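# Band a hair tie around a cable-wound charger

## Task

Get the hair tie around both the charger and the cable coiled on it. The tie must sit square across the charger and well away from either end. Every loop of cable that was coiled on the charger at the start must still be coiled there at the end, with no loose or dangling loop. The tie must press all loops flat against the charger's two wide faces. The charger must finish on the desk, resting flat on one of its wide faces.

## Robot and tools

ROBOT. There are two Doosan M1013 arms, left_arm and right_arm. Each has a Robotiq 140 two-finger gripper, and each finger has a passive hinge that can fold. A part held near the fingertips, in the outer quarter of the pads, is squeezed normally. A part held closer to the palm can be pulled inward, gripped loosely or too hard, or suddenly released. A fingertip pushed into a surface folds easily, so a move can go past the surface without any clear sign of contact.

FRAMES. The scene frame has its origin at table-top height, midway between the nominal arm bases. +x points out over the table, +z points up, and left_arm is on the +y side. The base roots are at left_arm (-0.027, +0.595, 0) and right_arm (+0.001, -0.600, 0) m, both almost unrotated. Each arm reports its hand pose, velocities and wrist-camera pose in its OWN base frame. Fixed cameras and the table use the scene frame. In the gripper frame, the fingers point along +z and open and close along y. end_effector_position is the point between the pads when they are closed. The fingertips extend about 33 mm past that point at gaps up to 40 mm, and about 9 mm past it when fully open.

ROW LAYOUT. Every command row is one flat list of 18 numbers, each in [-1, 1], and it covers both arms even if only one moves. The order is: left dx, dy, dz, rx, ry, rz, left gripper position, force_limit, speed, then the same nine for the right arm. dx to rz are OFFSETS, not poses. They are measured from that arm's Hand target as it stood when the action or move began, along that arm's base axes. Rotation is about the Hand target's position. rx, ry, rz form one rotation vector. The scale is 1.0 = 0.6 m for translation and 1.0 = 180 degrees for rotation. All zeros means staying at the current Hand target. The three gripper numbers are absolute commands, not offsets:
- position: +1 is fully open (140 mm), the pads meet near -0.8, and -1 closes until the fingers are blocked.
- force_limit: at slow speed, -1 gives about 14 N, 0 about 40 N and +1 about 58 N.
- speed: -1 is about 30 mm/s, 0 about 140 and +1 about 250. A faster close grips harder.
Both force_limit and speed start at +1. To leave a gripper unchanged, repeat its last three numbers, because a 0 is a real command.

execute_actions(actions, cameras). actions is a list of actions. Each action is a list of up to 15 rows, one row per 1/30 s step. A short action holds its last row for the rest of the 15 steps. Every row in an action is an offset from the pose at that action's start, so sending the same offset again moves the arm further. An empty list returns the state plus images. cameras takes a list of names, ["all"] or [].

move(target, speed, blend, stop_force, zero, blocking, cameras). This drives straight-line paths.
- target is either one 18-number row or a list of up to 15 rows. Every row counts from the Hand targets at the move's start, not from the previous row. In a list, keep the finger numbers the same in every row.
- speed is in m/s, from 0.002 to 2, default 0.25. Turning is capped at twice that value in rad/s.
- blend is in metres and rounds corners; 0 means stop at each point.
- stop_force is optional, 10 to 80 N. A path ends when the arm feels that much push against its direction of travel. Use it only slowly and without rotating the gripper.
- zero=true re-zeroes the force reading just before the move.
- blocking=false returns early and cannot be combined with stop_force.
Paths do not avoid obstacles or the other arm. Keep paths away from an arm's own base. The move: result line reports the ending (done, off_target, moving, held, fault) and any limits (paced, held). A move runs for at most 10 s.

OTHER TOOLS.
- wait(seconds 0 to 10) lets the scene run.
- stop brakes a running move.
- zoom_image(camera, region [x0, y0, x1, y1] in pixels, at most 504 x 504) enlarges part of the latest image.
- clear_fault(arm) clears a torque or force fault that has been reported.
- read_manual gives licence texts only.
- finished_scene(scene) ends the scene, and this cannot be undone.
The cameras are cam_head_left, cam_head_right, cam_high, cam_left_wrist and cam_right_wrist, each 672x504.

CONTROL NOTES. Each control step clips the commanded pose to within 70 mm and 16 degrees of the measured pose. Hand target in a result is the last commanded pose after clipping, and the next offsets start from it. A gripper often settles a bit short of it; if so, send the remaining distance as an offset. To stop pushing on something, command the target back past the gripper. With the wrist near the waist axis, a small hand motion can swing the whole arm.

RESULTS.
- end_effector_position is in metres, with the quaternion in wxyz order. Velocities are in m/s and rad/s, all in that arm's base frame.
- Joint positions, joint torques and external joint torques are in N m, where positive means toward a larger joint value.
- Flange force is in N along the gripper's axes and includes the weight of anything held.
- object_status codes: 0 means moving; 1 means blocked while opening; 2 means blocked while closing, which is a grip; 3 means the fingers reached the target or the pads met.
- position_measured is in counts: 3 is open, about 75 is 100 mm, 139 is 60 mm, 200 is 20 mm and 230 is pads meeting.
- Wrist depth gives a 7x7 grid of distances in mm for each wrist camera, where - means no value.
- Tool commands shows the current gripper commands.
- MOTOR HOT or OVER-TEMPERATURE FAULT lines warn about overheating.
To grip harder after a grip, raise force_limit and change position slightly, for example from -1 to -0.98. To grip softer, open first and then close slowly.

AVOID. Touching a firm surface with the target set past it, or fast contact, can cause a fault. A fault occurs at 144 N of outside force, or when joint torque reaches the load limits: waist and shoulder 306, elbow 144, wrist joints 40.5 N m. Clear a fault with clear_fault. Do not let the arms press on each other, and never close a gripper on the other arm's fingers. Do not drop parts or let them fall far. Do not release a part while it is still moving, push hard, or strike fixed objects. Anything that leaves the table fails the task. Avoid long stretched-out holds, and avoid pushing toward poses the arm cannot reach, because motors overheat and brake.

Each tool is called as name(argument=value, ...) on one line, values as JSON.

## Session

execute_actions(actions=[])

Scene clock: 0.00 s.
left_arm: end_effector_position=(+0.6025, -0.2824, +0.2803) position_measured=3 object_status=3 end_effector_quat_wxyz=(-0.001, +0.858, -0.514, +0.005) | right_arm: end_effector_position=(+0.8867, +0.5595, +0.1324) position_measured=3 object_status=3 end_effector_quat_wxyz=(-0.541, +0.723, +0.344, +0.258)
Joint positions: left_arm=[-0.491 0.199 1.639 0.001 1.295 2.159] | right_arm=[0.227 0.857 1.351 1.467 1.222 0.096]
Joint velocities: within noise
Joint torques (N m): no reading
External joint torques (N m): no reading
Flange force (N): no reading
Wrist depth (mm): cam_left_wrist=[367 374 365 364 359 358 358 / 389 388 384 381 384 378 380 / 413 410 414 409 404 405 401 / 433 135 434 432 433 419 130 / - 468 467 459 463 456 111 / - 501 500 498 493 493 493 / - 548 542 536 537 535 527] | cam_right_wrist=[- - 2895 873 2931 2526 1915 / - - 1002 663 479 1869 1672 / 3543 3709 744 514 392 314 270 / - 144 556 414 330 280 136 / - 515 443 349 286 242 123 / 563 473 367 299 252 218 192 / 468 387 313 263 226 198 174]
Hand target: left_arm +0.6025, -0.2824, +0.2803; -0.001, +0.858, -0.514, +0.005 | right_arm +0.8867, +0.5595, +0.1324; -0.541, +0.723, +0.344, +0.258
Tool commands: left_gripper/position=+1.0 left_gripper/force_limit=+1.0 left_gripper/speed=+1.0 right_gripper/position=+1.0 right_gripper/force_limit=+1.0 right_gripper/speed=+1.0

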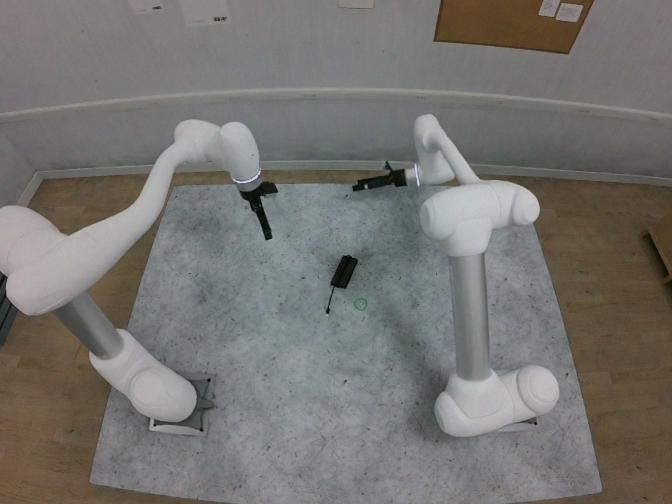

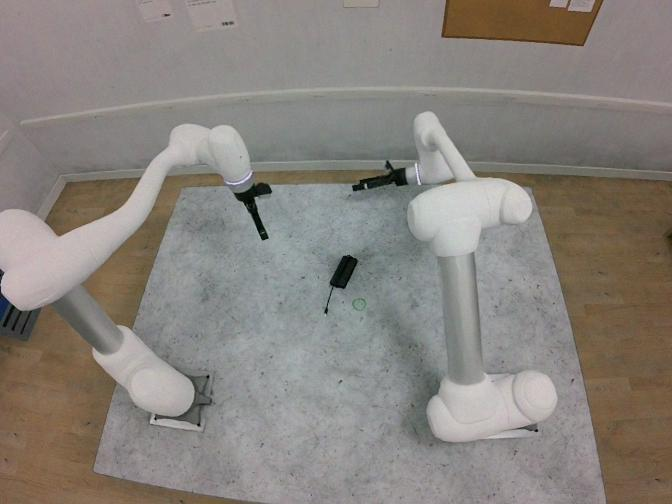

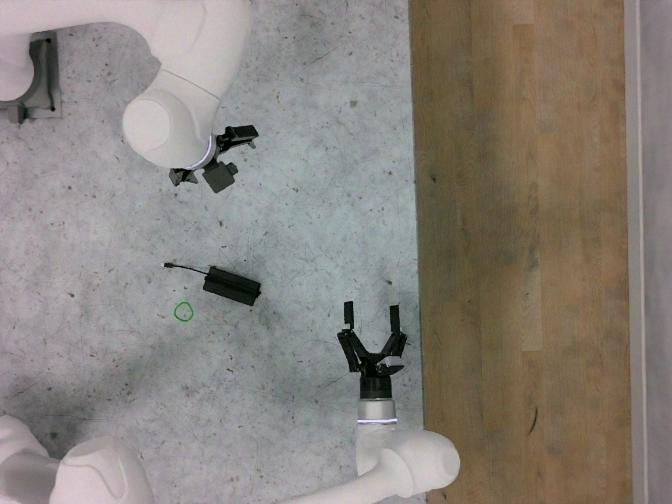

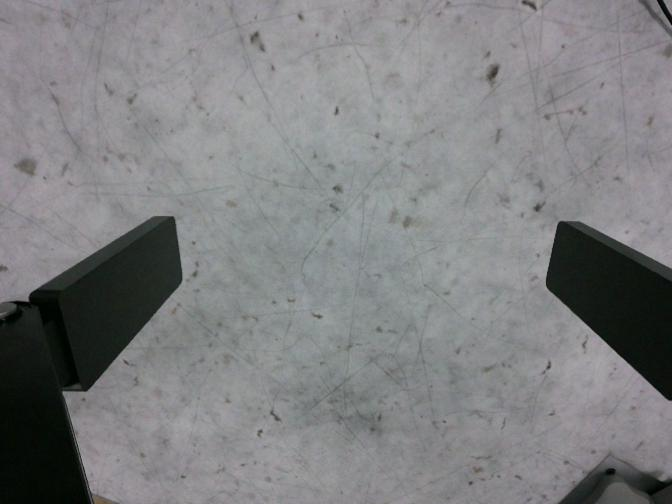

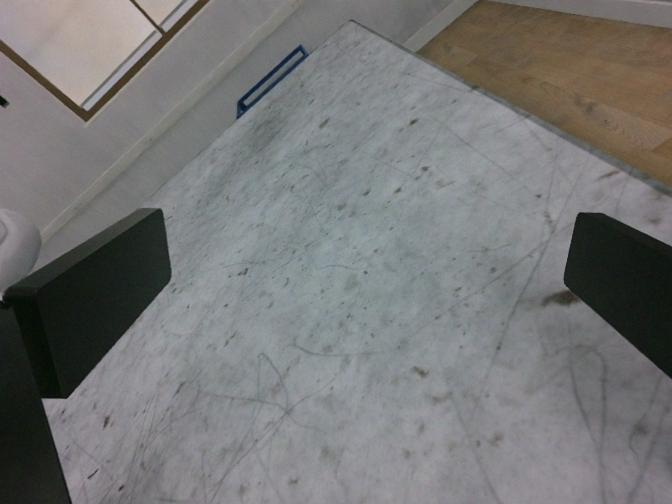

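zoom_image(camera="cam_high", region=[150, 240, 290, 340])

zoom_image(camera="cam_head_left", region=[300, 240, 400, 330])

Scaled by 3.600 from the camera's 672x504 image, which has a finer 960x720 frame.

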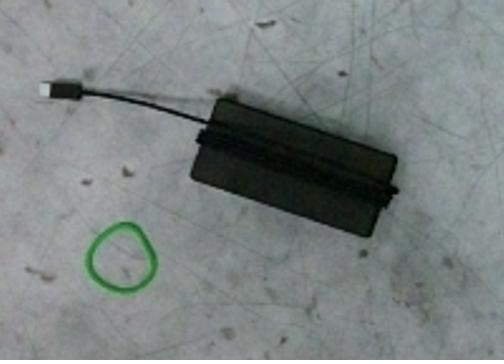

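Scaled by 5.040 from the camera's 672x504 image, which has a finer 960x720 frame.

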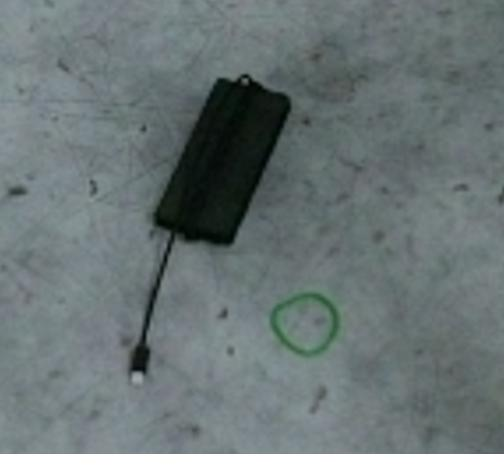

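move(target=[[0,0,0,0,0,0,1,1,1,-0.2,0,0.36,-0.2,-0.07,0.093,1,1,1],[0,0,0,0,0,0,1,1,1,-0.7,-0.08,0.36,-0.392,-0.139,0.186,1,1,1]], blend=0.05, speed=0.3, cameras=["all"])

Scene clock: 80.10 s.
left_arm: end_effector_position=(+0.6025, -0.2824, +0.2803) position_measured=3 object_status=3 end_effector_quat_wxyz=(-0.001, +0.858, -0.514, +0.005) | right_arm: end_effector_position=(+0.4668, +0.5115, +0.3483) position_measured=3 object_status=3 end_effector_quat_wxyz=(-0.001, +0.707, +0.707, +0.000)
Joint positions: left_arm=[-0.491 0.199 1.639 0.001 1.295 2.159] | right_arm=[0.781 0.224 1.484 0.001 1.434 0.781]
Joint torques (N m): left_arm=[-2.81 -58.51 -41.12 3.7 0.41 0.34] | right_arm=[-1.33 -62.94 -42.27 4.25 -0.51 -0.26]
External joint torques (N m): left_arm=[2.87 -2.84 0.26 0.47 -0.49 -0.34] | right_arm=[1.35 -2.77 -0.13 0.14 0.46 0.26]
Flange force (N): left_arm=[-6.2 -0.1 -0.1] | right_arm=[-1.3 -4.3 -1.6]
Wrist depth (mm): cam_left_wrist=[365 369 368 365 361 360 356 / 387 390 384 384 382 379 379 / 411 407 408 408 407 405 405 / 438 135 434 435 431 422 130 / - 463 462 461 463 457 111 / - 503 500 492 493 493 490 / - 556 540 542 536 531 521] | cam_right_wrist=[445 441 439 436 422 440 436 / 471 467 468 468 467 466 466 / 496 498 496 495 494 494 495 / 513 144 526 526 525 524 136 / - 556 564 568 565 563 117 / 621 607 609 603 603 598 604 / 642 652 649 654 652 642 650]
Hand target: left_arm +0.6025, -0.2824, +0.2803; -0.001, +0.858, -0.514, +0.005 | right_arm +0.4667, +0.5115, +0.3484; -0.001, +0.707, +0.707, +0.000
Off the commanded pose: left_arm 0.000 m, 0 deg | right_arm 0.000 m, 0 deg.
move: done

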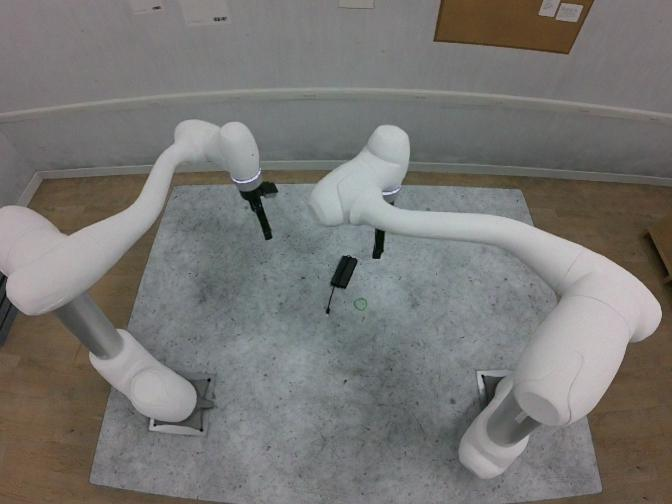

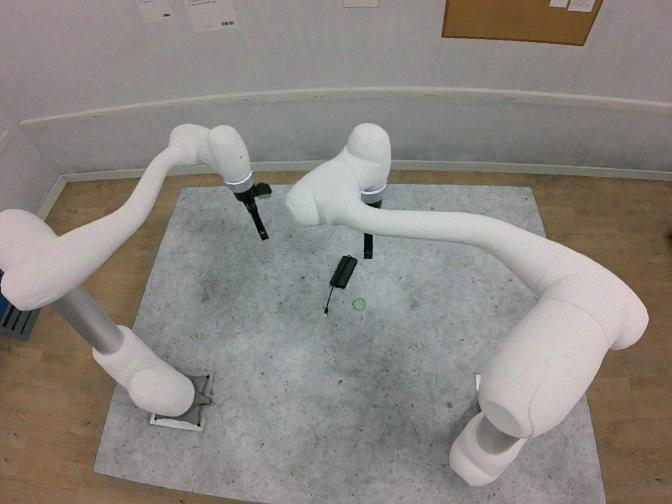

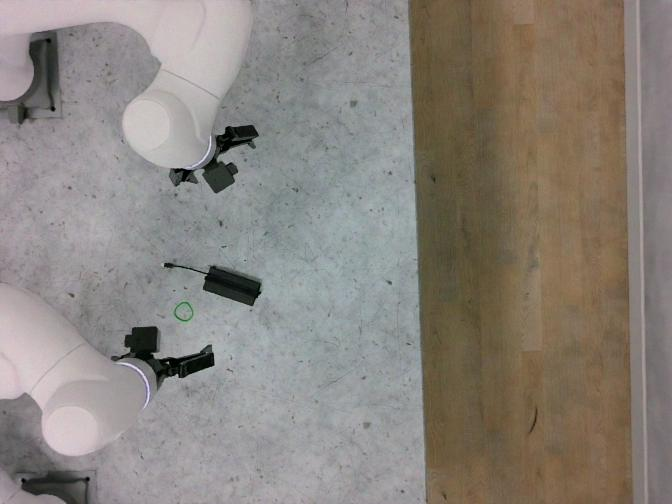

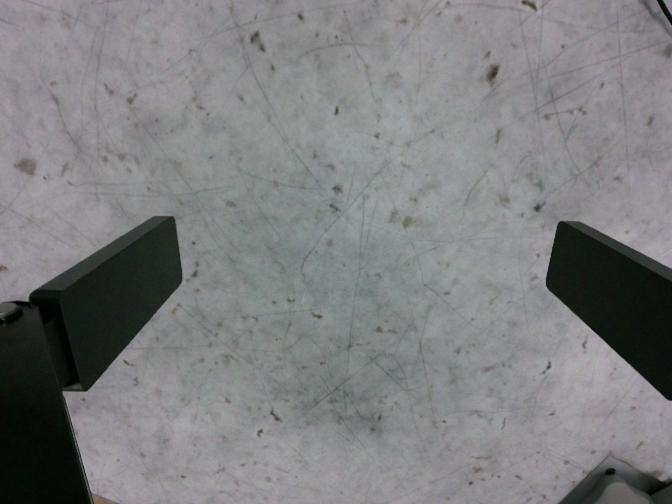

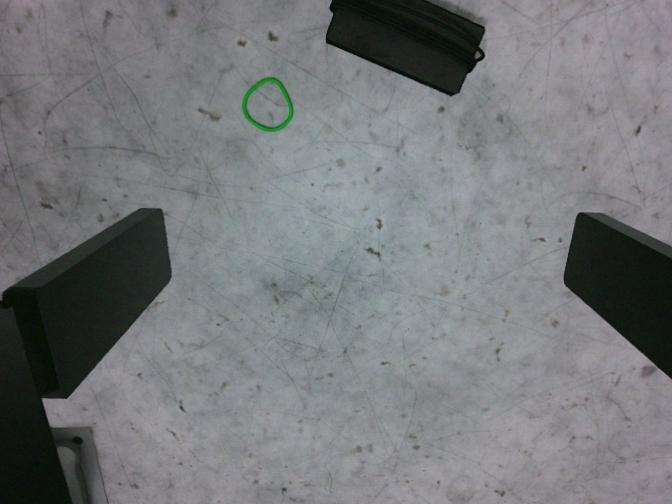

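move(target=[0,0,0,0,0,0,1,1,1,-0.13,-0.02,-0.2,0,0,0,-0.8,1,0], cameras=["cam_high","cam_head_left","cam_right_wrist"])

Scene clock: 97.07 s.
left_arm: end_effector_position=(+0.6025, -0.2824, +0.2803) position_measured=3 object_status=3 end_effector_quat_wxyz=(-0.001, +0.858, -0.514, +0.005) | right_arm: end_effector_position=(+0.3887, +0.4995, +0.2284) position_measured=229 object_status=0 end_effector_quat_wxyz=(-0.001, +0.707, +0.707, +0.000)
Joint positions: left_arm=[-0.491 0.199 1.639 0.001 1.295 2.159] | right_arm=[0.854 0.179 1.761 0.001 1.201 0.854]
Joint torques (N m): left_arm=[-3.2 -59.05 -41.27 3.59 0.44 0.34] | right_arm=[0.49 -55.61 -39.71 3.81 -0.53 -0.43]
External joint torques (N m): left_arm=[3.17 -2.33 0.33 0.58 -0.52 -0.34] | right_arm=[-0.49 -3.22 -0.33 0.33 0.48 0.43]
Flange force (N): left_arm=[-5.9 -0.9 0.3] | right_arm=[-3.3 -2.5 -3.2]
Wrist depth (mm): cam_left_wrist=[366 367 363 368 362 359 359 / 388 390 384 382 382 380 380 / 410 411 408 407 407 407 402 / 431 135 432 431 431 420 130 / - 466 467 465 461 461 111 / - 503 497 494 505 494 490 / - 545 537 537 533 531 531] | cam_right_wrist=[332 331 329 329 331 302 306 / 351 350 351 348 347 347 346 / 374 372 371 364 369 369 366 / 396 395 389 113 389 387 390 / 422 412 78 78 89 80 407 / - - - - - 75 - / - - - - - - -]
Hand target: left_arm +0.6025, -0.2824, +0.2803; -0.001, +0.858, -0.514, +0.005 | right_arm +0.3887, +0.4995, +0.2284; -0.001, +0.707, +0.707, +0.000
Off the commanded pose: left_arm 0.000 m, 0 deg | right_arm 0.000 m, 0 deg.
move: done
Images, in order (width x height): cam_head_left 672x504, cam_high 672x504, cam_right_wrist 672x504.

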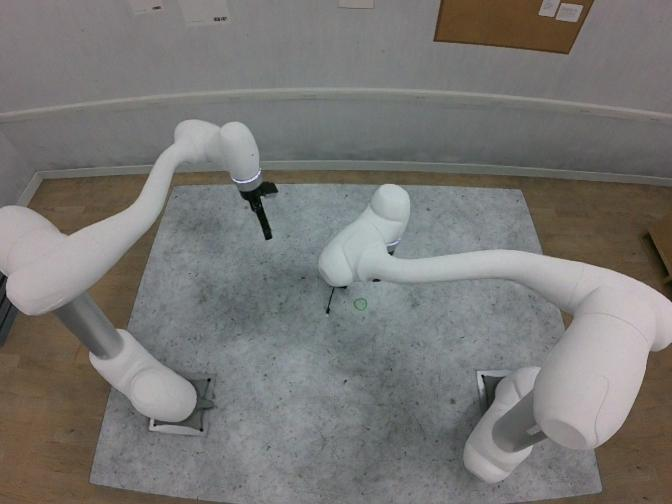

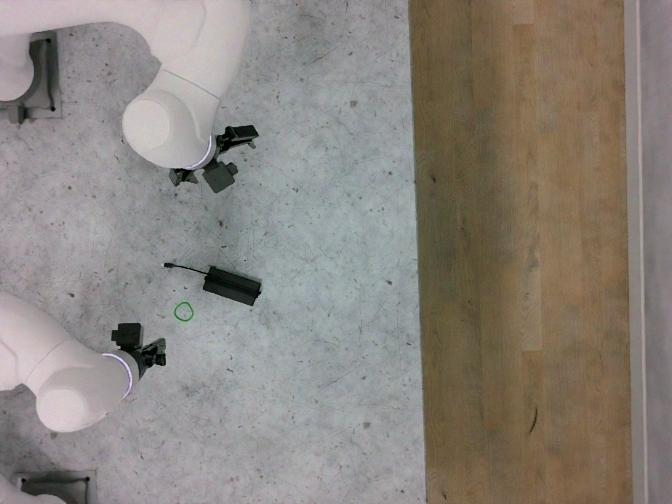

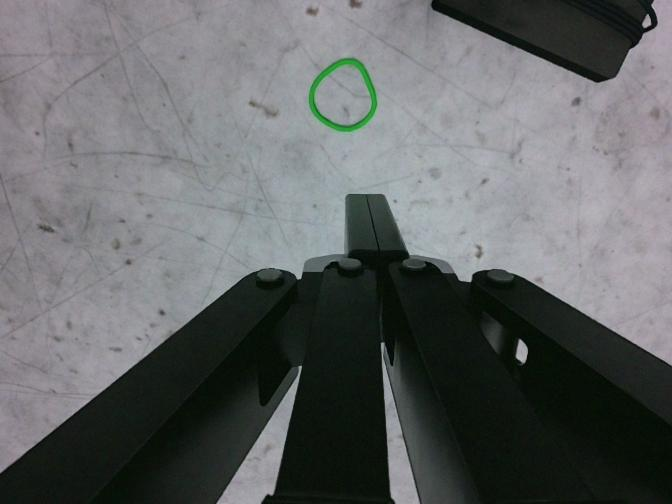

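move(target=[[0,0,0,0,0,0,1,1,1,0.0,-0.3,0.05,0,0,0,-0.8,1,0],[0.07,-0.55,0.03,0,0,0.25,1,1,1,0.1,-0.4,0.05,0,0,0,-0.8,1,0]], blend=0.03, cameras=["cam_high","cam_left_wrist"])

zoom_image(camera="cam_left_wrist", region=[200, 0, 500, 300])

Scene clock: 116.00 s.
left_arm: end_effector_position=(+0.6445, -0.6124, +0.2984) position_measured=3 object_status=3 end_effector_quat_wxyz=(-0.002, +0.989, -0.146, +0.004) | right_arm: end_effector_position=(+0.4487, +0.2595, +0.2584) position_measured=229 object_status=3 end_effector_quat_wxyz=(-0.001, +0.707, +0.707, +0.000)
Joint positions: left_arm=[-0.802 0.561 1.093 0.008 1.484 1.061] | right_arm=[0.457 -0.019 1.92 0.001 1.24 0.457]
Joint torques (N m): left_arm=[-3.21 -93.59 -42.26 3.82 0.4 0.47] | right_arm=[0.62 -35.32 -40.4 3.87 -0.49 -0.43]
External joint torques (N m): left_arm=[3.2 -3.83 0.23 0.53 -0.46 -0.47] | right_arm=[-0.51 -3.56 -0.18 0.34 0.46 0.43]
Flange force (N): left_arm=[-5.7 -6.4 0.6] | right_arm=[-2.9 -4.7 -3.1]
Wrist depth (mm): cam_left_wrist=[384 382 382 378 377 377 375 / 405 404 402 397 396 390 395 / 431 429 426 421 424 422 424 / 446 135 451 439 447 437 130 / - 481 483 490 480 481 111 / - 526 518 545 514 509 514 / - 572 566 557 562 552 549] | cam_right_wrist=[359 357 359 358 358 358 357 / 379 378 378 380 377 377 377 / 403 400 400 394 402 401 398 / 425 429 422 113 420 426 426 / 455 445 78 78 89 80 447 / - - - - - 75 - / - - - - - - -]
Hand target: left_arm +0.6445, -0.6124, +0.2983; -0.002, +0.989, -0.146, +0.004 | right_arm +0.4487, +0.2595, +0.2584; -0.001, +0.707, +0.707, +0.000
Off the commanded pose: left_arm 0.000 m, 0 deg | right_arm 0.000 m, 0 deg.
move: done
Images, in order (width x height): cam_high 672x504, cam_left_wrist 672x504.

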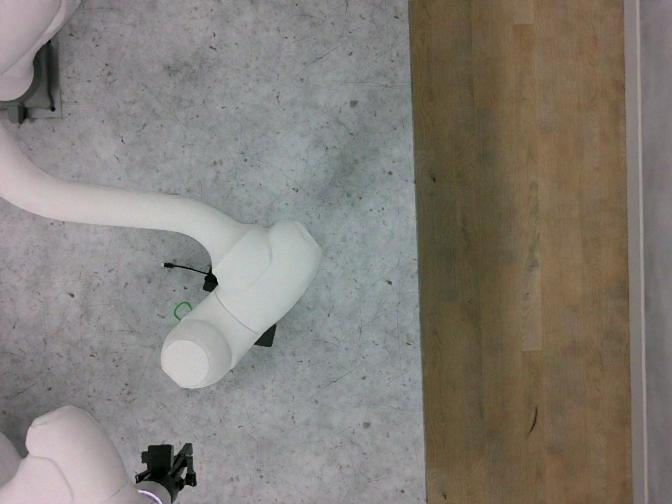

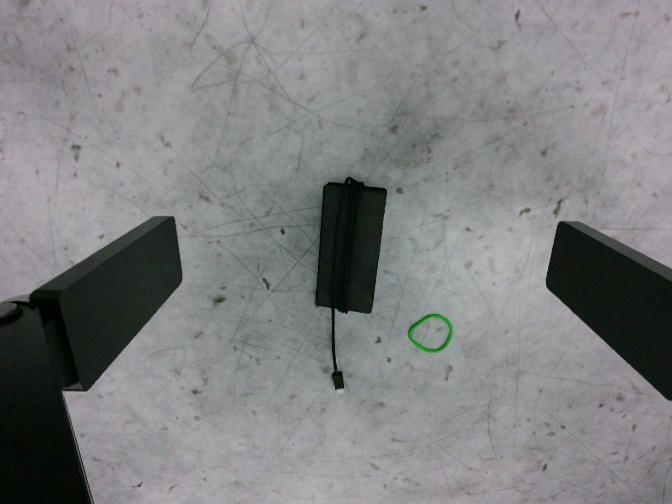

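Scaled by 1.680 from the camera's 672x504 image, which has a finer 960x720 frame.

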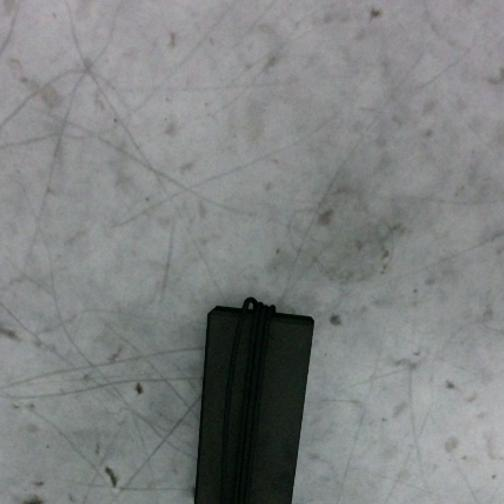

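move(target=[-0.206,0.0707,-0.2973,0,0,-0.0145,0.43,1,0,0,0,0,0,0,0,-0.8,1,0], cameras=["cam_left_wrist","cam_high"])

zoom_image(camera="cam_left_wrist", region=[150, 0, 550, 300])

Scene clock: 132.27 s.
left_arm: end_effector_position=(+0.5210, -0.5700, +0.1200) position_measured=75 object_status=3 end_effector_quat_wxyz=(-0.002, +0.986, -0.169, +0.004) | right_arm: end_effector_position=(+0.4487, +0.2595, +0.2584) position_measured=229 object_status=3 end_effector_quat_wxyz=(-0.001, +0.707, +0.707, +0.000)
Joint positions: left_arm=[-0.879 0.457 1.59 0.01 1.091 1.026] | right_arm=[0.457 -0.019 1.92 0.001 1.24 0.457]
Joint torques (N m): left_arm=[-3.14 -79.96 -38 3.36 0.4 0.31] | right_arm=[0.33 -35.54 -40.36 3.85 -0.54 -0.42]
External joint torques (N m): left_arm=[2.97 -3.53 0.33 0.54 -0.46 -0.31] | right_arm=[-0.3 -2.82 -0.06 0.35 0.51 0.42]
Flange force (N): left_arm=[-3.6 -5.9 -1.6] | right_arm=[-2.0 -4.0 -2.6]
Wrist depth (mm): cam_left_wrist=[226 225 224 203 202 222 219 / 239 236 237 214 229 233 233 / 254 252 252 226 250 248 247 / 270 263 259 243 266 136 263 / - - 286 286 284 117 85 / - - 309 307 305 304 - / - - 334 329 329 329 -] | cam_right_wrist=[360 358 358 359 352 357 356 / 380 380 380 377 377 376 373 / 401 403 404 394 400 400 398 / 428 428 419 113 417 425 426 / 456 441 78 78 89 80 442 / - - - - - 75 - / - - - - - - -]
Hand target: left_arm +0.5209, -0.5700, +0.1200; -0.002, +0.986, -0.169, +0.004 | right_arm +0.4487, +0.2595, +0.2584; -0.001, +0.707, +0.707, +0.000
Off the commanded pose: left_arm 0.000 m, 0 deg | right_arm 0.000 m, 0 deg.
move: done
Images, in order (width x height): cam_high 672x504, cam_left_wrist 672x504.

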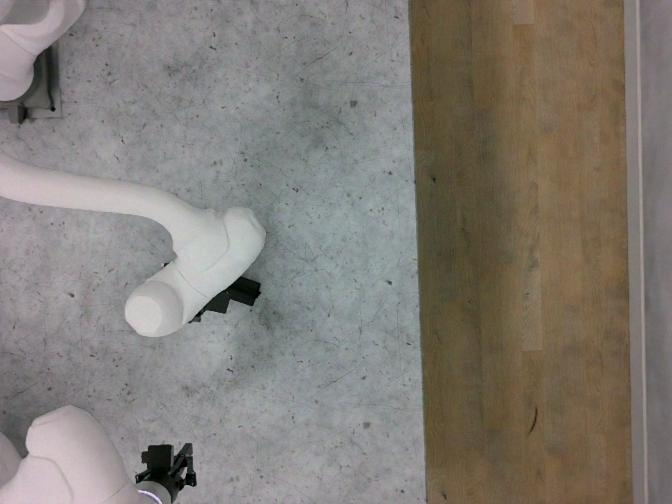

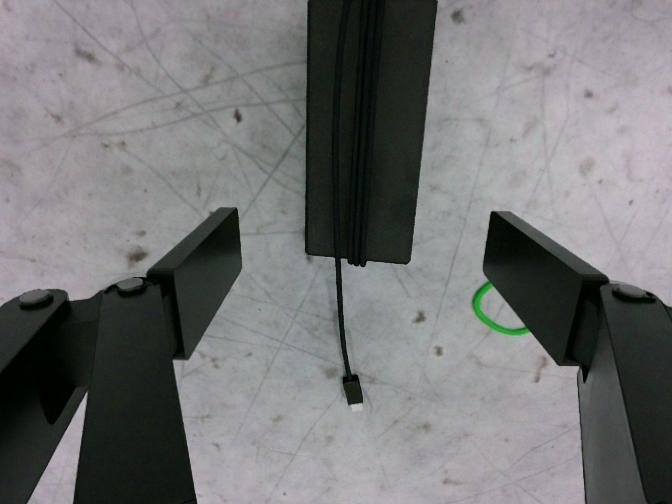

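Scaled by 1.260 from the camera's 672x504 image, which has a finer 960x720 frame.

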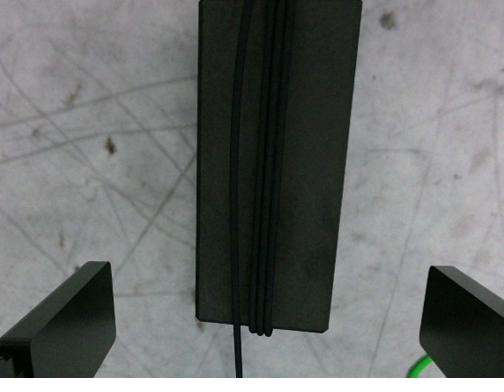

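move(target=[0,0,-0.1317,0,0,-0.006,0.43,1,0,0,0,0,0,0,0,-0.8,1,0], speed=0.12)

move(target=[0,0,0,0,0,0,-1,-0.2,-1,0,0,0,0,0,0,-0.8,1,0])

wait(seconds=0.5, cameras=["cam_left_wrist","cam_right_wrist"])

Scene clock: 142.30 s.
left_arm: end_effector_position=(+0.5209, -0.5700, +0.0410) position_measured=75 object_status=3 end_effector_quat_wxyz=(-0.002, +0.984, -0.178, +0.004) | right_arm: end_effector_position=(+0.4487, +0.2595, +0.2584) position_measured=229 object_status=3 end_effector_quat_wxyz=(-0.001, +0.707, +0.707, +0.000)
Joint positions: left_arm=[-0.879 0.522 1.65 0.01 0.966 1.044] | right_arm=[0.457 -0.019 1.92 0.001 1.24 0.457]
Joint torques (N m): left_arm=[-3.01 -83.42 -35.33 3.11 0.48 0.26] | right_arm=[0.21 -35.37 -40.32 3.89 -0.53 -0.43]
External joint torques (N m): left_arm=[2.92 -3.17 0.58 0.48 -0.53 -0.26] | right_arm=[-0.23 -3.46 -0.31 0.33 0.5 0.43]
Flange force (N): left_arm=[-3.6 -5.8 -1.7] | right_arm=[-2.2 -4.6 -3.3]
Wrist depth (mm): cam_left_wrist=[155 155 154 132 127 153 152 / 165 164 163 140 136 163 162 / 175 174 173 148 144 171 171 / 186 181 180 159 157 135 181 / - - 198 199 196 125 85 / - - 213 212 210 210 - / - - 232 227 228 227 -] | cam_right_wrist=[358 358 358 359 359 355 355 / 380 379 379 376 376 377 375 / 403 402 403 396 399 400 399 / 432 428 422 113 418 422 422 / 457 445 78 78 89 80 445 / - - - - - 75 - / - - - - - - -]
Hand target: left_arm +0.5209, -0.5700, +0.0409; -0.002, +0.984, -0.178, +0.004 | right_arm +0.4487, +0.2595, +0.2584; -0.001, +0.707, +0.707, +0.000
Off the commanded pose: left_arm 0.000 m, 0 deg | right_arm 0.000 m, 0 deg.
move: done

Scene clock: 143.80 s.
left_arm: end_effector_position=(+0.5209, -0.5700, +0.0409) position_measured=132 object_status=0 end_effector_quat_wxyz=(-0.002, +0.984, -0.178, +0.004) | right_arm: end_effector_position=(+0.4487, +0.2595, +0.2584) position_measured=229 object_status=3 end_effector_quat_wxyz=(-0.001, +0.707, +0.707, +0.000)
Joint positions: left_arm=[-0.879 0.522 1.65 0.01 0.966 1.044] | right_arm=[0.457 -0.019 1.92 0.001 1.24 0.457]
Joint torques (N m): left_arm=[-0.92 -80.49 -33.23 3.73 0.49 0.33] | right_arm=[0.44 -35.32 -40.38 3.87 -0.52 -0.4]
External joint torques (N m): left_arm=[0.82 -6.13 -1.52 -0.14 -0.55 -0.33] | right_arm=[-0.49 -3.07 -0.02 0.31 0.49 0.4]
Flange force (N): left_arm=[-4.3 -3.0 -5.7] | right_arm=[-2.6 -4.2 -2.7]
Wrist depth (mm): cam_left_wrist=[155 155 154 133 128 153 152 / 165 164 162 139 137 161 162 / 175 174 173 148 146 171 170 / 186 183 137 159 151 180 181 / - - 110 199 192 84 - / - - 213 213 210 - - / - - 230 228 228 - -] | cam_right_wrist=[361 359 359 358 357 355 356 / 378 376 378 379 378 376 376 / 403 401 402 395 396 398 398 / 425 429 425 113 421 425 423 / 457 445 78 78 89 80 444 / - - - - - 75 - / - - - - - - -]
Hand target: left_arm +0.5209, -0.5700, +0.0409; -0.002, +0.984, -0.178, +0.004 | right_arm +0.4487, +0.2595, +0.2584; -0.001, +0.707, +0.707, +0.000
Off the commanded pose: left_arm 0.000 m, 0 deg | right_arm 0.000 m, 0 deg.
move: done

Scene clock: 144.30 s.
left_arm: end_effector_position=(+0.5209, -0.5700, +0.0409) position_measured=132 object_status=2 end_effector_quat_wxyz=(-0.002, +0.984, -0.178, +0.004) | right_arm: end_effector_position=(+0.4487, +0.2595, +0.2584) position_measured=229 object_status=3 end_effector_quat_wxyz=(-0.001, +0.707, +0.707, +0.000)
Joint positions: left_arm=[-0.879 0.522 1.65 0.01 0.966 1.044] | right_arm=[0.457 -0.019 1.92 0.001 1.24 0.457]
Joint torques (N m): left_arm=[-1.11 -80.12 -33.36 3.73 0.52 0.28] | right_arm=[0.54 -35.47 -40.34 3.87 -0.5 -0.42]
External joint torques (N m): left_arm=[0.89 -6.56 -1.42 -0.14 -0.57 -0.28] | right_arm=[-0.42 -3.5 -0.24 0.34 0.47 0.42]
Flange force (N): left_arm=[-5.0 -3.5 -6.0] | right_arm=[-2.7 -4.6 -3.2]
Wrist depth (mm): cam_left_wrist=[155 155 153 133 129 153 152 / 164 164 161 140 136 162 162 / 175 174 174 147 146 171 171 / 186 184 137 159 152 181 182 / - - 110 198 165 85 - / - - 213 212 211 - - / - - 229 226 227 - -] | cam_right_wrist=[359 359 357 358 356 357 355 / 379 379 375 380 377 378 375 / 400 404 401 395 400 401 399 / 428 427 422 103 420 427 428 / 457 445 78 78 89 80 443 / - - - - - 75 - / - - - - - - -]
Hand target: left_arm +0.5209, -0.5700, +0.0409; -0.002, +0.984, -0.178, +0.004 | right_arm +0.4487, +0.2595, +0.2584; -0.001, +0.707, +0.707, +0.000
Tool commands: left_gripper/position=-1.0 left_gripper/force_limit=-0.2 left_gripper/speed=-1.0 right_gripper/position=-0.8 right_gripper/force_limit=+1.0 right_gripper/speed=+0.0
Off the commanded pose: left_arm 0.000 m, 0 deg | right_arm 0.000 m, 0 deg.
wait: 0.50 s; at rest by 0.17 s
Images, in order (width x height): cam_left_wrist 672x504, cam_right_wrist 672x504.

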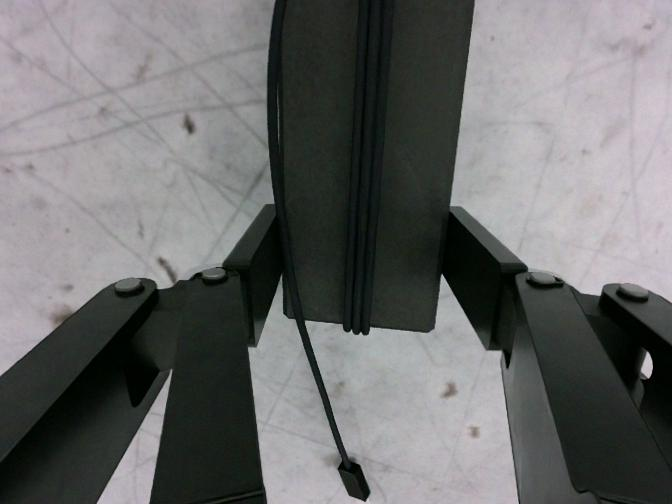

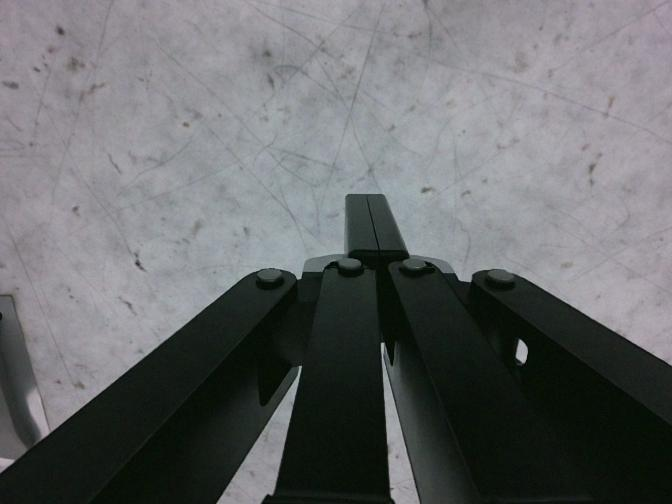

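zoom_image(camera="cam_left_wrist", region=[200, 0, 500, 400])

Scaled by 1.260 from the camera's 672x504 image, which has a finer 960x720 frame.

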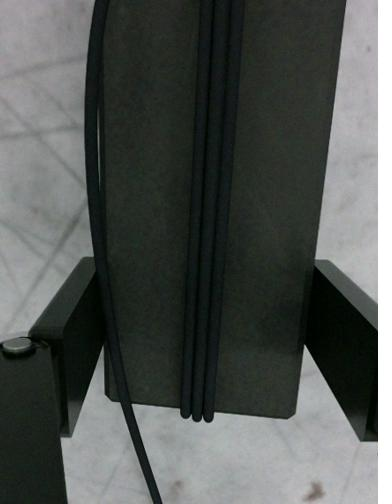

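move(target=[0,0,0,0,0,0,0.4,-0.2,-0.8,0,0,0,0,0,0,-0.8,1,0], cameras=["cam_left_wrist"])

Scene clock: 157.10 s.
left_arm: end_effector_position=(+0.5209, -0.5700, +0.0409) position_measured=78 object_status=0 end_effector_quat_wxyz=(-0.002, +0.984, -0.178, +0.004) | right_arm: end_effector_position=(+0.4487, +0.2595, +0.2584) position_measured=229 object_status=3 end_effector_quat_wxyz=(-0.001, +0.707, +0.707, +0.000)
Joint positions: left_arm=[-0.879 0.522 1.65 0.01 0.966 1.044] | right_arm=[0.457 -0.019 1.92 0.001 1.24 0.457]
Joint torques (N m): left_arm=[-2.9 -83.06 -35.33 3.13 0.44 0.33] | right_arm=[0.6 -35.59 -40.38 3.87 -0.53 -0.43]
External joint torques (N m): left_arm=[3.11 -3.72 0.44 0.49 -0.5 -0.33] | right_arm=[-0.5 -3.18 -0.16 0.34 0.5 0.43]
Flange force (N): left_arm=[-3.9 -6.1 -2.3] | right_arm=[-2.6 -4.2 -2.9]
Wrist depth (mm): cam_left_wrist=[155 155 154 132 128 152 152 / 164 164 161 139 136 162 162 / 175 174 172 147 144 171 170 / 187 181 159 158 156 134 181 / - - 198 199 196 124 85 / - - 213 212 210 209 - / - - 232 226 228 227 -] | cam_right_wrist=[358 359 359 355 356 358 355 / 382 379 377 379 374 375 378 / 401 403 401 395 401 399 398 / 428 425 421 113 419 424 420 / 457 445 78 78 89 80 440 / - - - - - 75 - / - - - - - - -]
Hand target: left_arm +0.5209, -0.5700, +0.0409; -0.002, +0.984, -0.178, +0.004 | right_arm +0.4487, +0.2595, +0.2584; -0.001, +0.707, +0.707, +0.000
Off the commanded pose: left_arm 0.000 m, 0 deg | right_arm 0.000 m, 0 deg.
move: done
Images, in order (width x height): cam_left_wrist 672x504.

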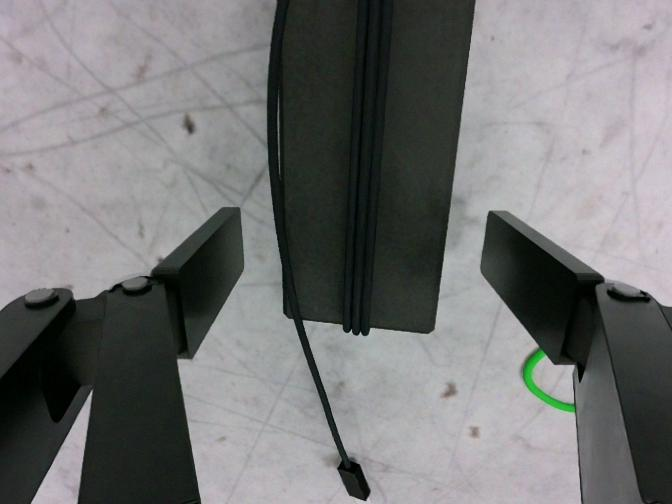

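move(target=[0,0,0.2,0,0,0,0.4,-0.2,-0.8,0,0,0,0,0,0,-0.8,1,0], cameras=["cam_left_wrist"])

zoom_image(camera="cam_left_wrist", region=[200, 0, 500, 400])

Scene clock: 160.27 s.
left_arm: end_effector_position=(+0.5209, -0.5700, +0.1609) position_measured=78 object_status=3 end_effector_quat_wxyz=(-0.002, +0.984, -0.178, +0.004) | right_arm: end_effector_position=(+0.4487, +0.2595, +0.2584) position_measured=229 object_status=3 end_effector_quat_wxyz=(-0.001, +0.707, +0.707, +0.000)
Joint positions: left_arm=[-0.879 0.428 1.553 0.009 1.157 1.046] | right_arm=[0.457 -0.019 1.92 0.001 1.24 0.457]
Joint torques (N m): left_arm=[-2.92 -78.34 -38.91 3.51 0.38 0.33] | right_arm=[0.3 -35.34 -40.33 3.84 -0.51 -0.48]
External joint torques (N m): left_arm=[2.89 -3.44 0.26 0.5 -0.43 -0.33] | right_arm=[-0.33 -3.4 -0.21 0.35 0.48 0.48]
Flange force (N): left_arm=[-3.7 -5.6 -1.2] | right_arm=[-2.3 -4.6 -3.1]
Wrist depth (mm): cam_left_wrist=[261 260 260 240 254 257 254 / 277 277 276 257 269 272 269 / 294 292 291 267 290 288 287 / 314 305 308 307 309 133 305 / - - 333 330 330 115 85 / - - 357 355 354 351 - / - - 389 386 382 - -] | cam_right_wrist=[359 359 358 355 359 358 355 / 379 380 379 377 376 377 377 / 402 399 401 396 397 397 400 / 430 425 424 113 421 422 423 / 458 446 78 78 89 80 440 / - - - - - 75 - / - - - - - - -]
Hand target: left_arm +0.5209, -0.5700, +0.1609; -0.002, +0.984, -0.178, +0.004 | right_arm +0.4487, +0.2595, +0.2584; -0.001, +0.707, +0.707, +0.000
Off the commanded pose: left_arm 0.000 m, 0 deg | right_arm 0.000 m, 0 deg.
move: done
Images, in order (width x height): cam_left_wrist 672x504.

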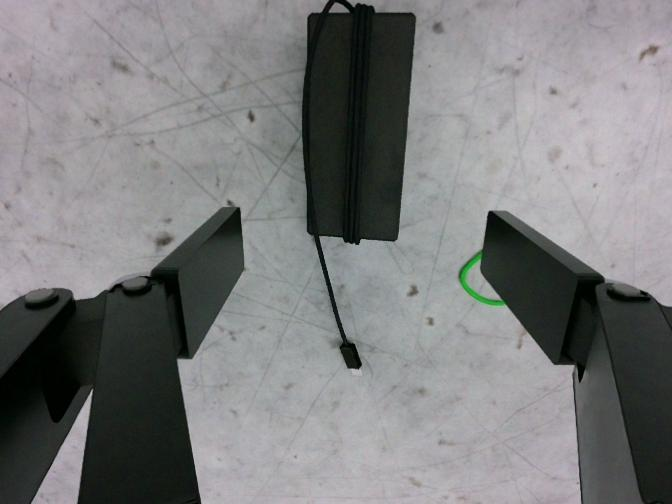

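Scaled by 1.260 from the camera's 672x504 image, which has a finer 960x720 frame.

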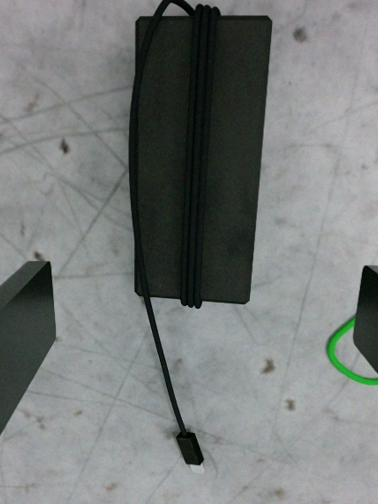

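move(target=[[-0.218,0.09,0,0,0,0,-0.35,-0.2,-0.5,0,0,0,0,0,0,-0.8,1,0],[-0.218,0.09,-0.18,0,0,0,-0.35,-0.2,-0.5,0,0,0,0,0,0,-0.8,1,0]], speed=[0.2,0.12], cameras=["cam_left_wrist"])

Scene clock: 172.43 s.
left_arm: end_effector_position=(+0.3901, -0.5160, +0.0530) position_measured=173 object_status=3 end_effector_quat_wxyz=(-0.002, +0.984, -0.178, +0.004) | right_arm: end_effector_position=(+0.4487, +0.2595, +0.2584) position_measured=229 object_status=3 end_effector_quat_wxyz=(-0.001, +0.707, +0.707, +0.000)
Joint positions: left_arm=[-0.981 0.345 1.904 0.011 0.891 0.94] | right_arm=[0.457 -0.019 1.92 0.001 1.24 0.457]
Joint torques (N m): left_arm=[-2.96 -65.57 -33.15 2.95 0.49 0.32] | right_arm=[0.54 -35.53 -40.39 3.89 -0.51 -0.45]
External joint torques (N m): left_arm=[3.07 -2.59 0.2 0.46 -0.54 -0.32] | right_arm=[-0.61 -2.71 -0.05 0.3 0.48 0.45]
Flange force (N): left_arm=[-1.0 -5.7 -1.6] | right_arm=[-2.5 -3.6 -2.5]
Wrist depth (mm): cam_left_wrist=[166 165 165 165 164 163 162 / 177 175 176 175 172 172 170 / 187 186 186 185 184 182 182 / 200 199 193 197 144 193 194 / - - - 209 210 93 201 / - - - 226 - - - / - - - 244 - - -] | cam_right_wrist=[361 358 360 358 355 357 357 / 382 379 378 380 377 377 377 / 404 403 399 394 400 396 397 / 430 428 422 113 421 425 423 / 460 445 78 78 89 80 440 / - - - - - 75 - / - - - - - - -]
Hand target: left_arm +0.3901, -0.5160, +0.0529; -0.002, +0.984, -0.178, +0.004 | right_arm +0.4487, +0.2595, +0.2584; -0.001, +0.707, +0.707, +0.000
Off the commanded pose: left_arm 0.000 m, 0 deg | right_arm 0.000 m, 0 deg.
move: done
Images, in order (width x height): cam_left_wrist 672x504.

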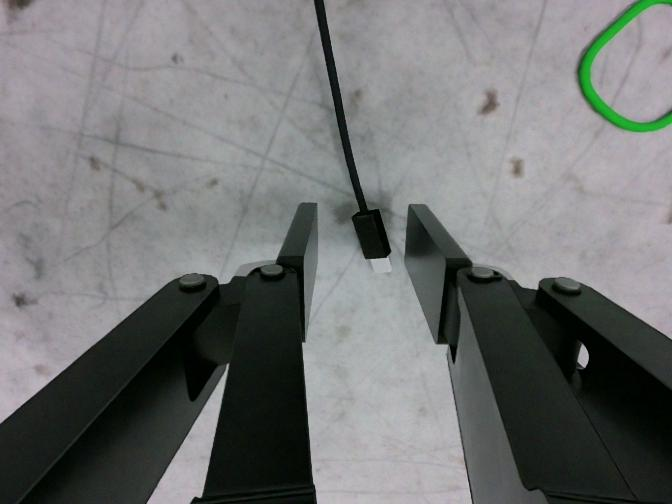

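move(target=[0.003,-0.002,-0.022,0,0,0,-0.35,-0.2,-0.5,0,0,0,0,0,0,-0.8,1,0], speed=0.05)

move(target=[0,0,0,0,0,0,-1,-1,-1,0,0,0,0,0,0,-0.8,1,0])

wait(seconds=0.6, cameras=["cam_left_wrist"])

Scene clock: 176.53 s.
left_arm: end_effector_position=(+0.3919, -0.5172, +0.0398) position_measured=173 object_status=3 end_effector_quat_wxyz=(-0.002, +0.984, -0.178, +0.004) | right_arm: end_effector_position=(+0.4487, +0.2595, +0.2584) position_measured=229 object_status=3 end_effector_quat_wxyz=(-0.001, +0.707, +0.707, +0.000)
Joint positions: left_arm=[-0.98 0.362 1.909 0.012 0.869 0.941] | right_arm=[0.457 -0.019 1.92 0.001 1.24 0.457]
Joint torques (N m): left_arm=[-3.41 -67.1 -32.79 2.82 0.41 0.32] | right_arm=[0.61 -35.5 -40.27 3.85 -0.52 -0.45]
External joint torques (N m): left_arm=[3.34 -1.88 0.7 0.5 -0.45 -0.32] | right_arm=[-0.61 -3.1 -0.26 0.35 0.49 0.45]
Flange force (N): left_arm=[-0.8 -6.0 -0.8] | right_arm=[-2.6 -3.9 -3.0]
Wrist depth (mm): cam_left_wrist=[155 154 153 151 152 151 151 / 165 163 162 161 161 161 160 / 173 173 173 172 171 170 169 / 186 184 179 178 144 181 179 / - - - 195 192 93 188 / - - - 211 209 - - / - - - 228 - - -] | cam_right_wrist=[359 359 357 358 357 357 355 / 380 379 379 378 378 376 376 / 403 401 400 394 404 398 398 / 426 425 424 113 421 425 425 / 459 444 78 78 89 80 440 / - - - - - 75 - / - - - - - - -]
Hand target: left_arm +0.3919, -0.5172, +0.0397; -0.002, +0.984, -0.178, +0.004 | right_arm +0.4487, +0.2595, +0.2584; -0.001, +0.707, +0.707, +0.000
Off the commanded pose: left_arm 0.000 m, 0 deg | right_arm 0.000 m, 0 deg.
move: done

Scene clock: 177.83 s.
left_arm: end_effector_position=(+0.3919, -0.5172, +0.0397) position_measured=220 object_status=0 end_effector_quat_wxyz=(-0.002, +0.984, -0.178, +0.004) | right_arm: end_effector_position=(+0.4487, +0.2595, +0.2584) position_measured=229 object_status=3 end_effector_quat_wxyz=(-0.001, +0.707, +0.707, +0.000)
Joint positions: left_arm=[-0.98 0.362 1.909 0.012 0.868 0.941] | right_arm=[0.457 -0.019 1.92 0.001 1.24 0.457]
Joint torques (N m): left_arm=[-1.89 -63.09 -31.57 3.34 -0.14 0.37] | right_arm=[0.48 -35.28 -40.29 3.85 -0.51 -0.41]
External joint torques (N m): left_arm=[1.84 -6.14 -1 0.03 0.07 -0.37] | right_arm=[-0.52 -3.34 -0.24 0.35 0.48 0.41]
Flange force (N): left_arm=[-3.7 -5.1 -7.5] | right_arm=[-2.7 -4.3 -3.1]
Wrist depth (mm): cam_left_wrist=[154 153 153 152 152 152 151 / 165 163 162 161 161 161 160 / 174 173 173 171 171 170 169 / 185 184 182 - 178 181 180 / 199 193 90 - - 93 191 / - - - - - - - / - - - - - - -] | cam_right_wrist=[360 358 358 358 355 357 357 / 379 378 377 380 377 374 375 / 402 402 404 395 398 396 398 / 432 426 423 113 419 424 425 / 457 445 78 78 89 80 439 / - - - - - 75 - / - - - - - - -]
Hand target: left_arm +0.3919, -0.5172, +0.0397; -0.002, +0.984, -0.178, +0.004 | right_arm +0.4487, +0.2595, +0.2584; -0.001, +0.707, +0.707, +0.000
Off the commanded pose: left_arm 0.000 m, 0 deg | right_arm 0.000 m, 0 deg.
move: done

Scene clock: 178.43 s.
left_arm: end_effector_position=(+0.3919, -0.5172, +0.0397) position_measured=220 object_status=2 end_effector_quat_wxyz=(-0.002, +0.984, -0.178, +0.004) | right_arm: end_effector_position=(+0.4487, +0.2595, +0.2584) position_measured=229 object_status=3 end_effector_quat_wxyz=(-0.001, +0.707, +0.707, +0.000)
Joint positions: left_arm=[-0.98 0.362 1.909 0.012 0.868 0.941] | right_arm=[0.457 -0.019 1.92 0.001 1.24 0.457]
Joint torques (N m): left_arm=[-1.98 -62.89 -31.46 3.36 -0.17 0.32] | right_arm=[0.5 -35.26 -40.43 3.86 -0.47 -0.43]
External joint torques (N m): left_arm=[2.07 -6.32 -0.94 0 0.11 -0.32] | right_arm=[-0.54 -2.95 -0.03 0.34 0.44 0.43]
Flange force (N): left_arm=[-3.7 -5.7 -7.8] | right_arm=[-2.6 -4.0 -2.5]
Wrist depth (mm): cam_left_wrist=[154 154 153 153 152 152 151 / 165 163 162 161 161 161 159 / 174 173 173 171 171 170 169 / 186 185 181 - 177 181 180 / 198 193 90 - - 93 190 / - - - - - - - / - - - - - - -] | cam_right_wrist=[358 359 358 359 356 359 356 / 380 380 377 378 377 376 377 / 403 402 399 396 401 397 400 / 431 429 423 113 422 425 428 / 454 445 78 78 89 80 443 / - - - - - 75 - / - - - - - - -]
Hand target: left_arm +0.3919, -0.5172, +0.0397; -0.002, +0.984, -0.178, +0.004 | right_arm +0.4487, +0.2595, +0.2584; -0.001, +0.707, +0.707, +0.000
Tool commands: left_gripper/position=-1.0 left_gripper/force_limit=-1.0 left_gripper/speed=-1.0 right_gripper/position=-0.8 right_gripper/force_limit=+1.0 right_gripper/speed=+0.0
Off the commanded pose: left_arm 0.000 m, 0 deg | right_arm 0.000 m, 0 deg.
wait: 0.60 s; at rest by 0.17 s
Images, in order (width x height): cam_left_wrist 672x504.

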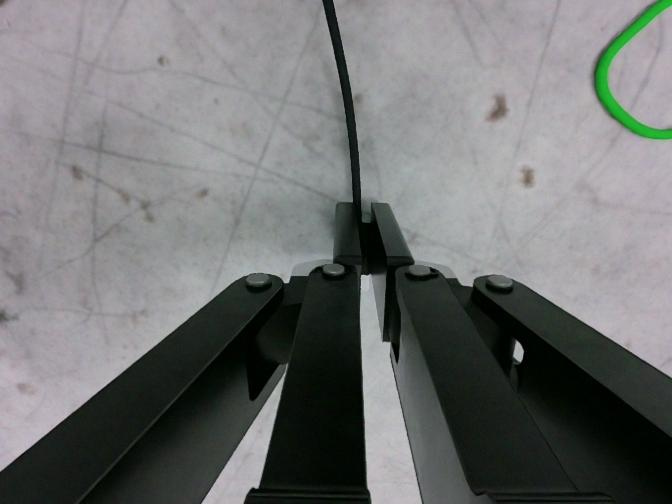

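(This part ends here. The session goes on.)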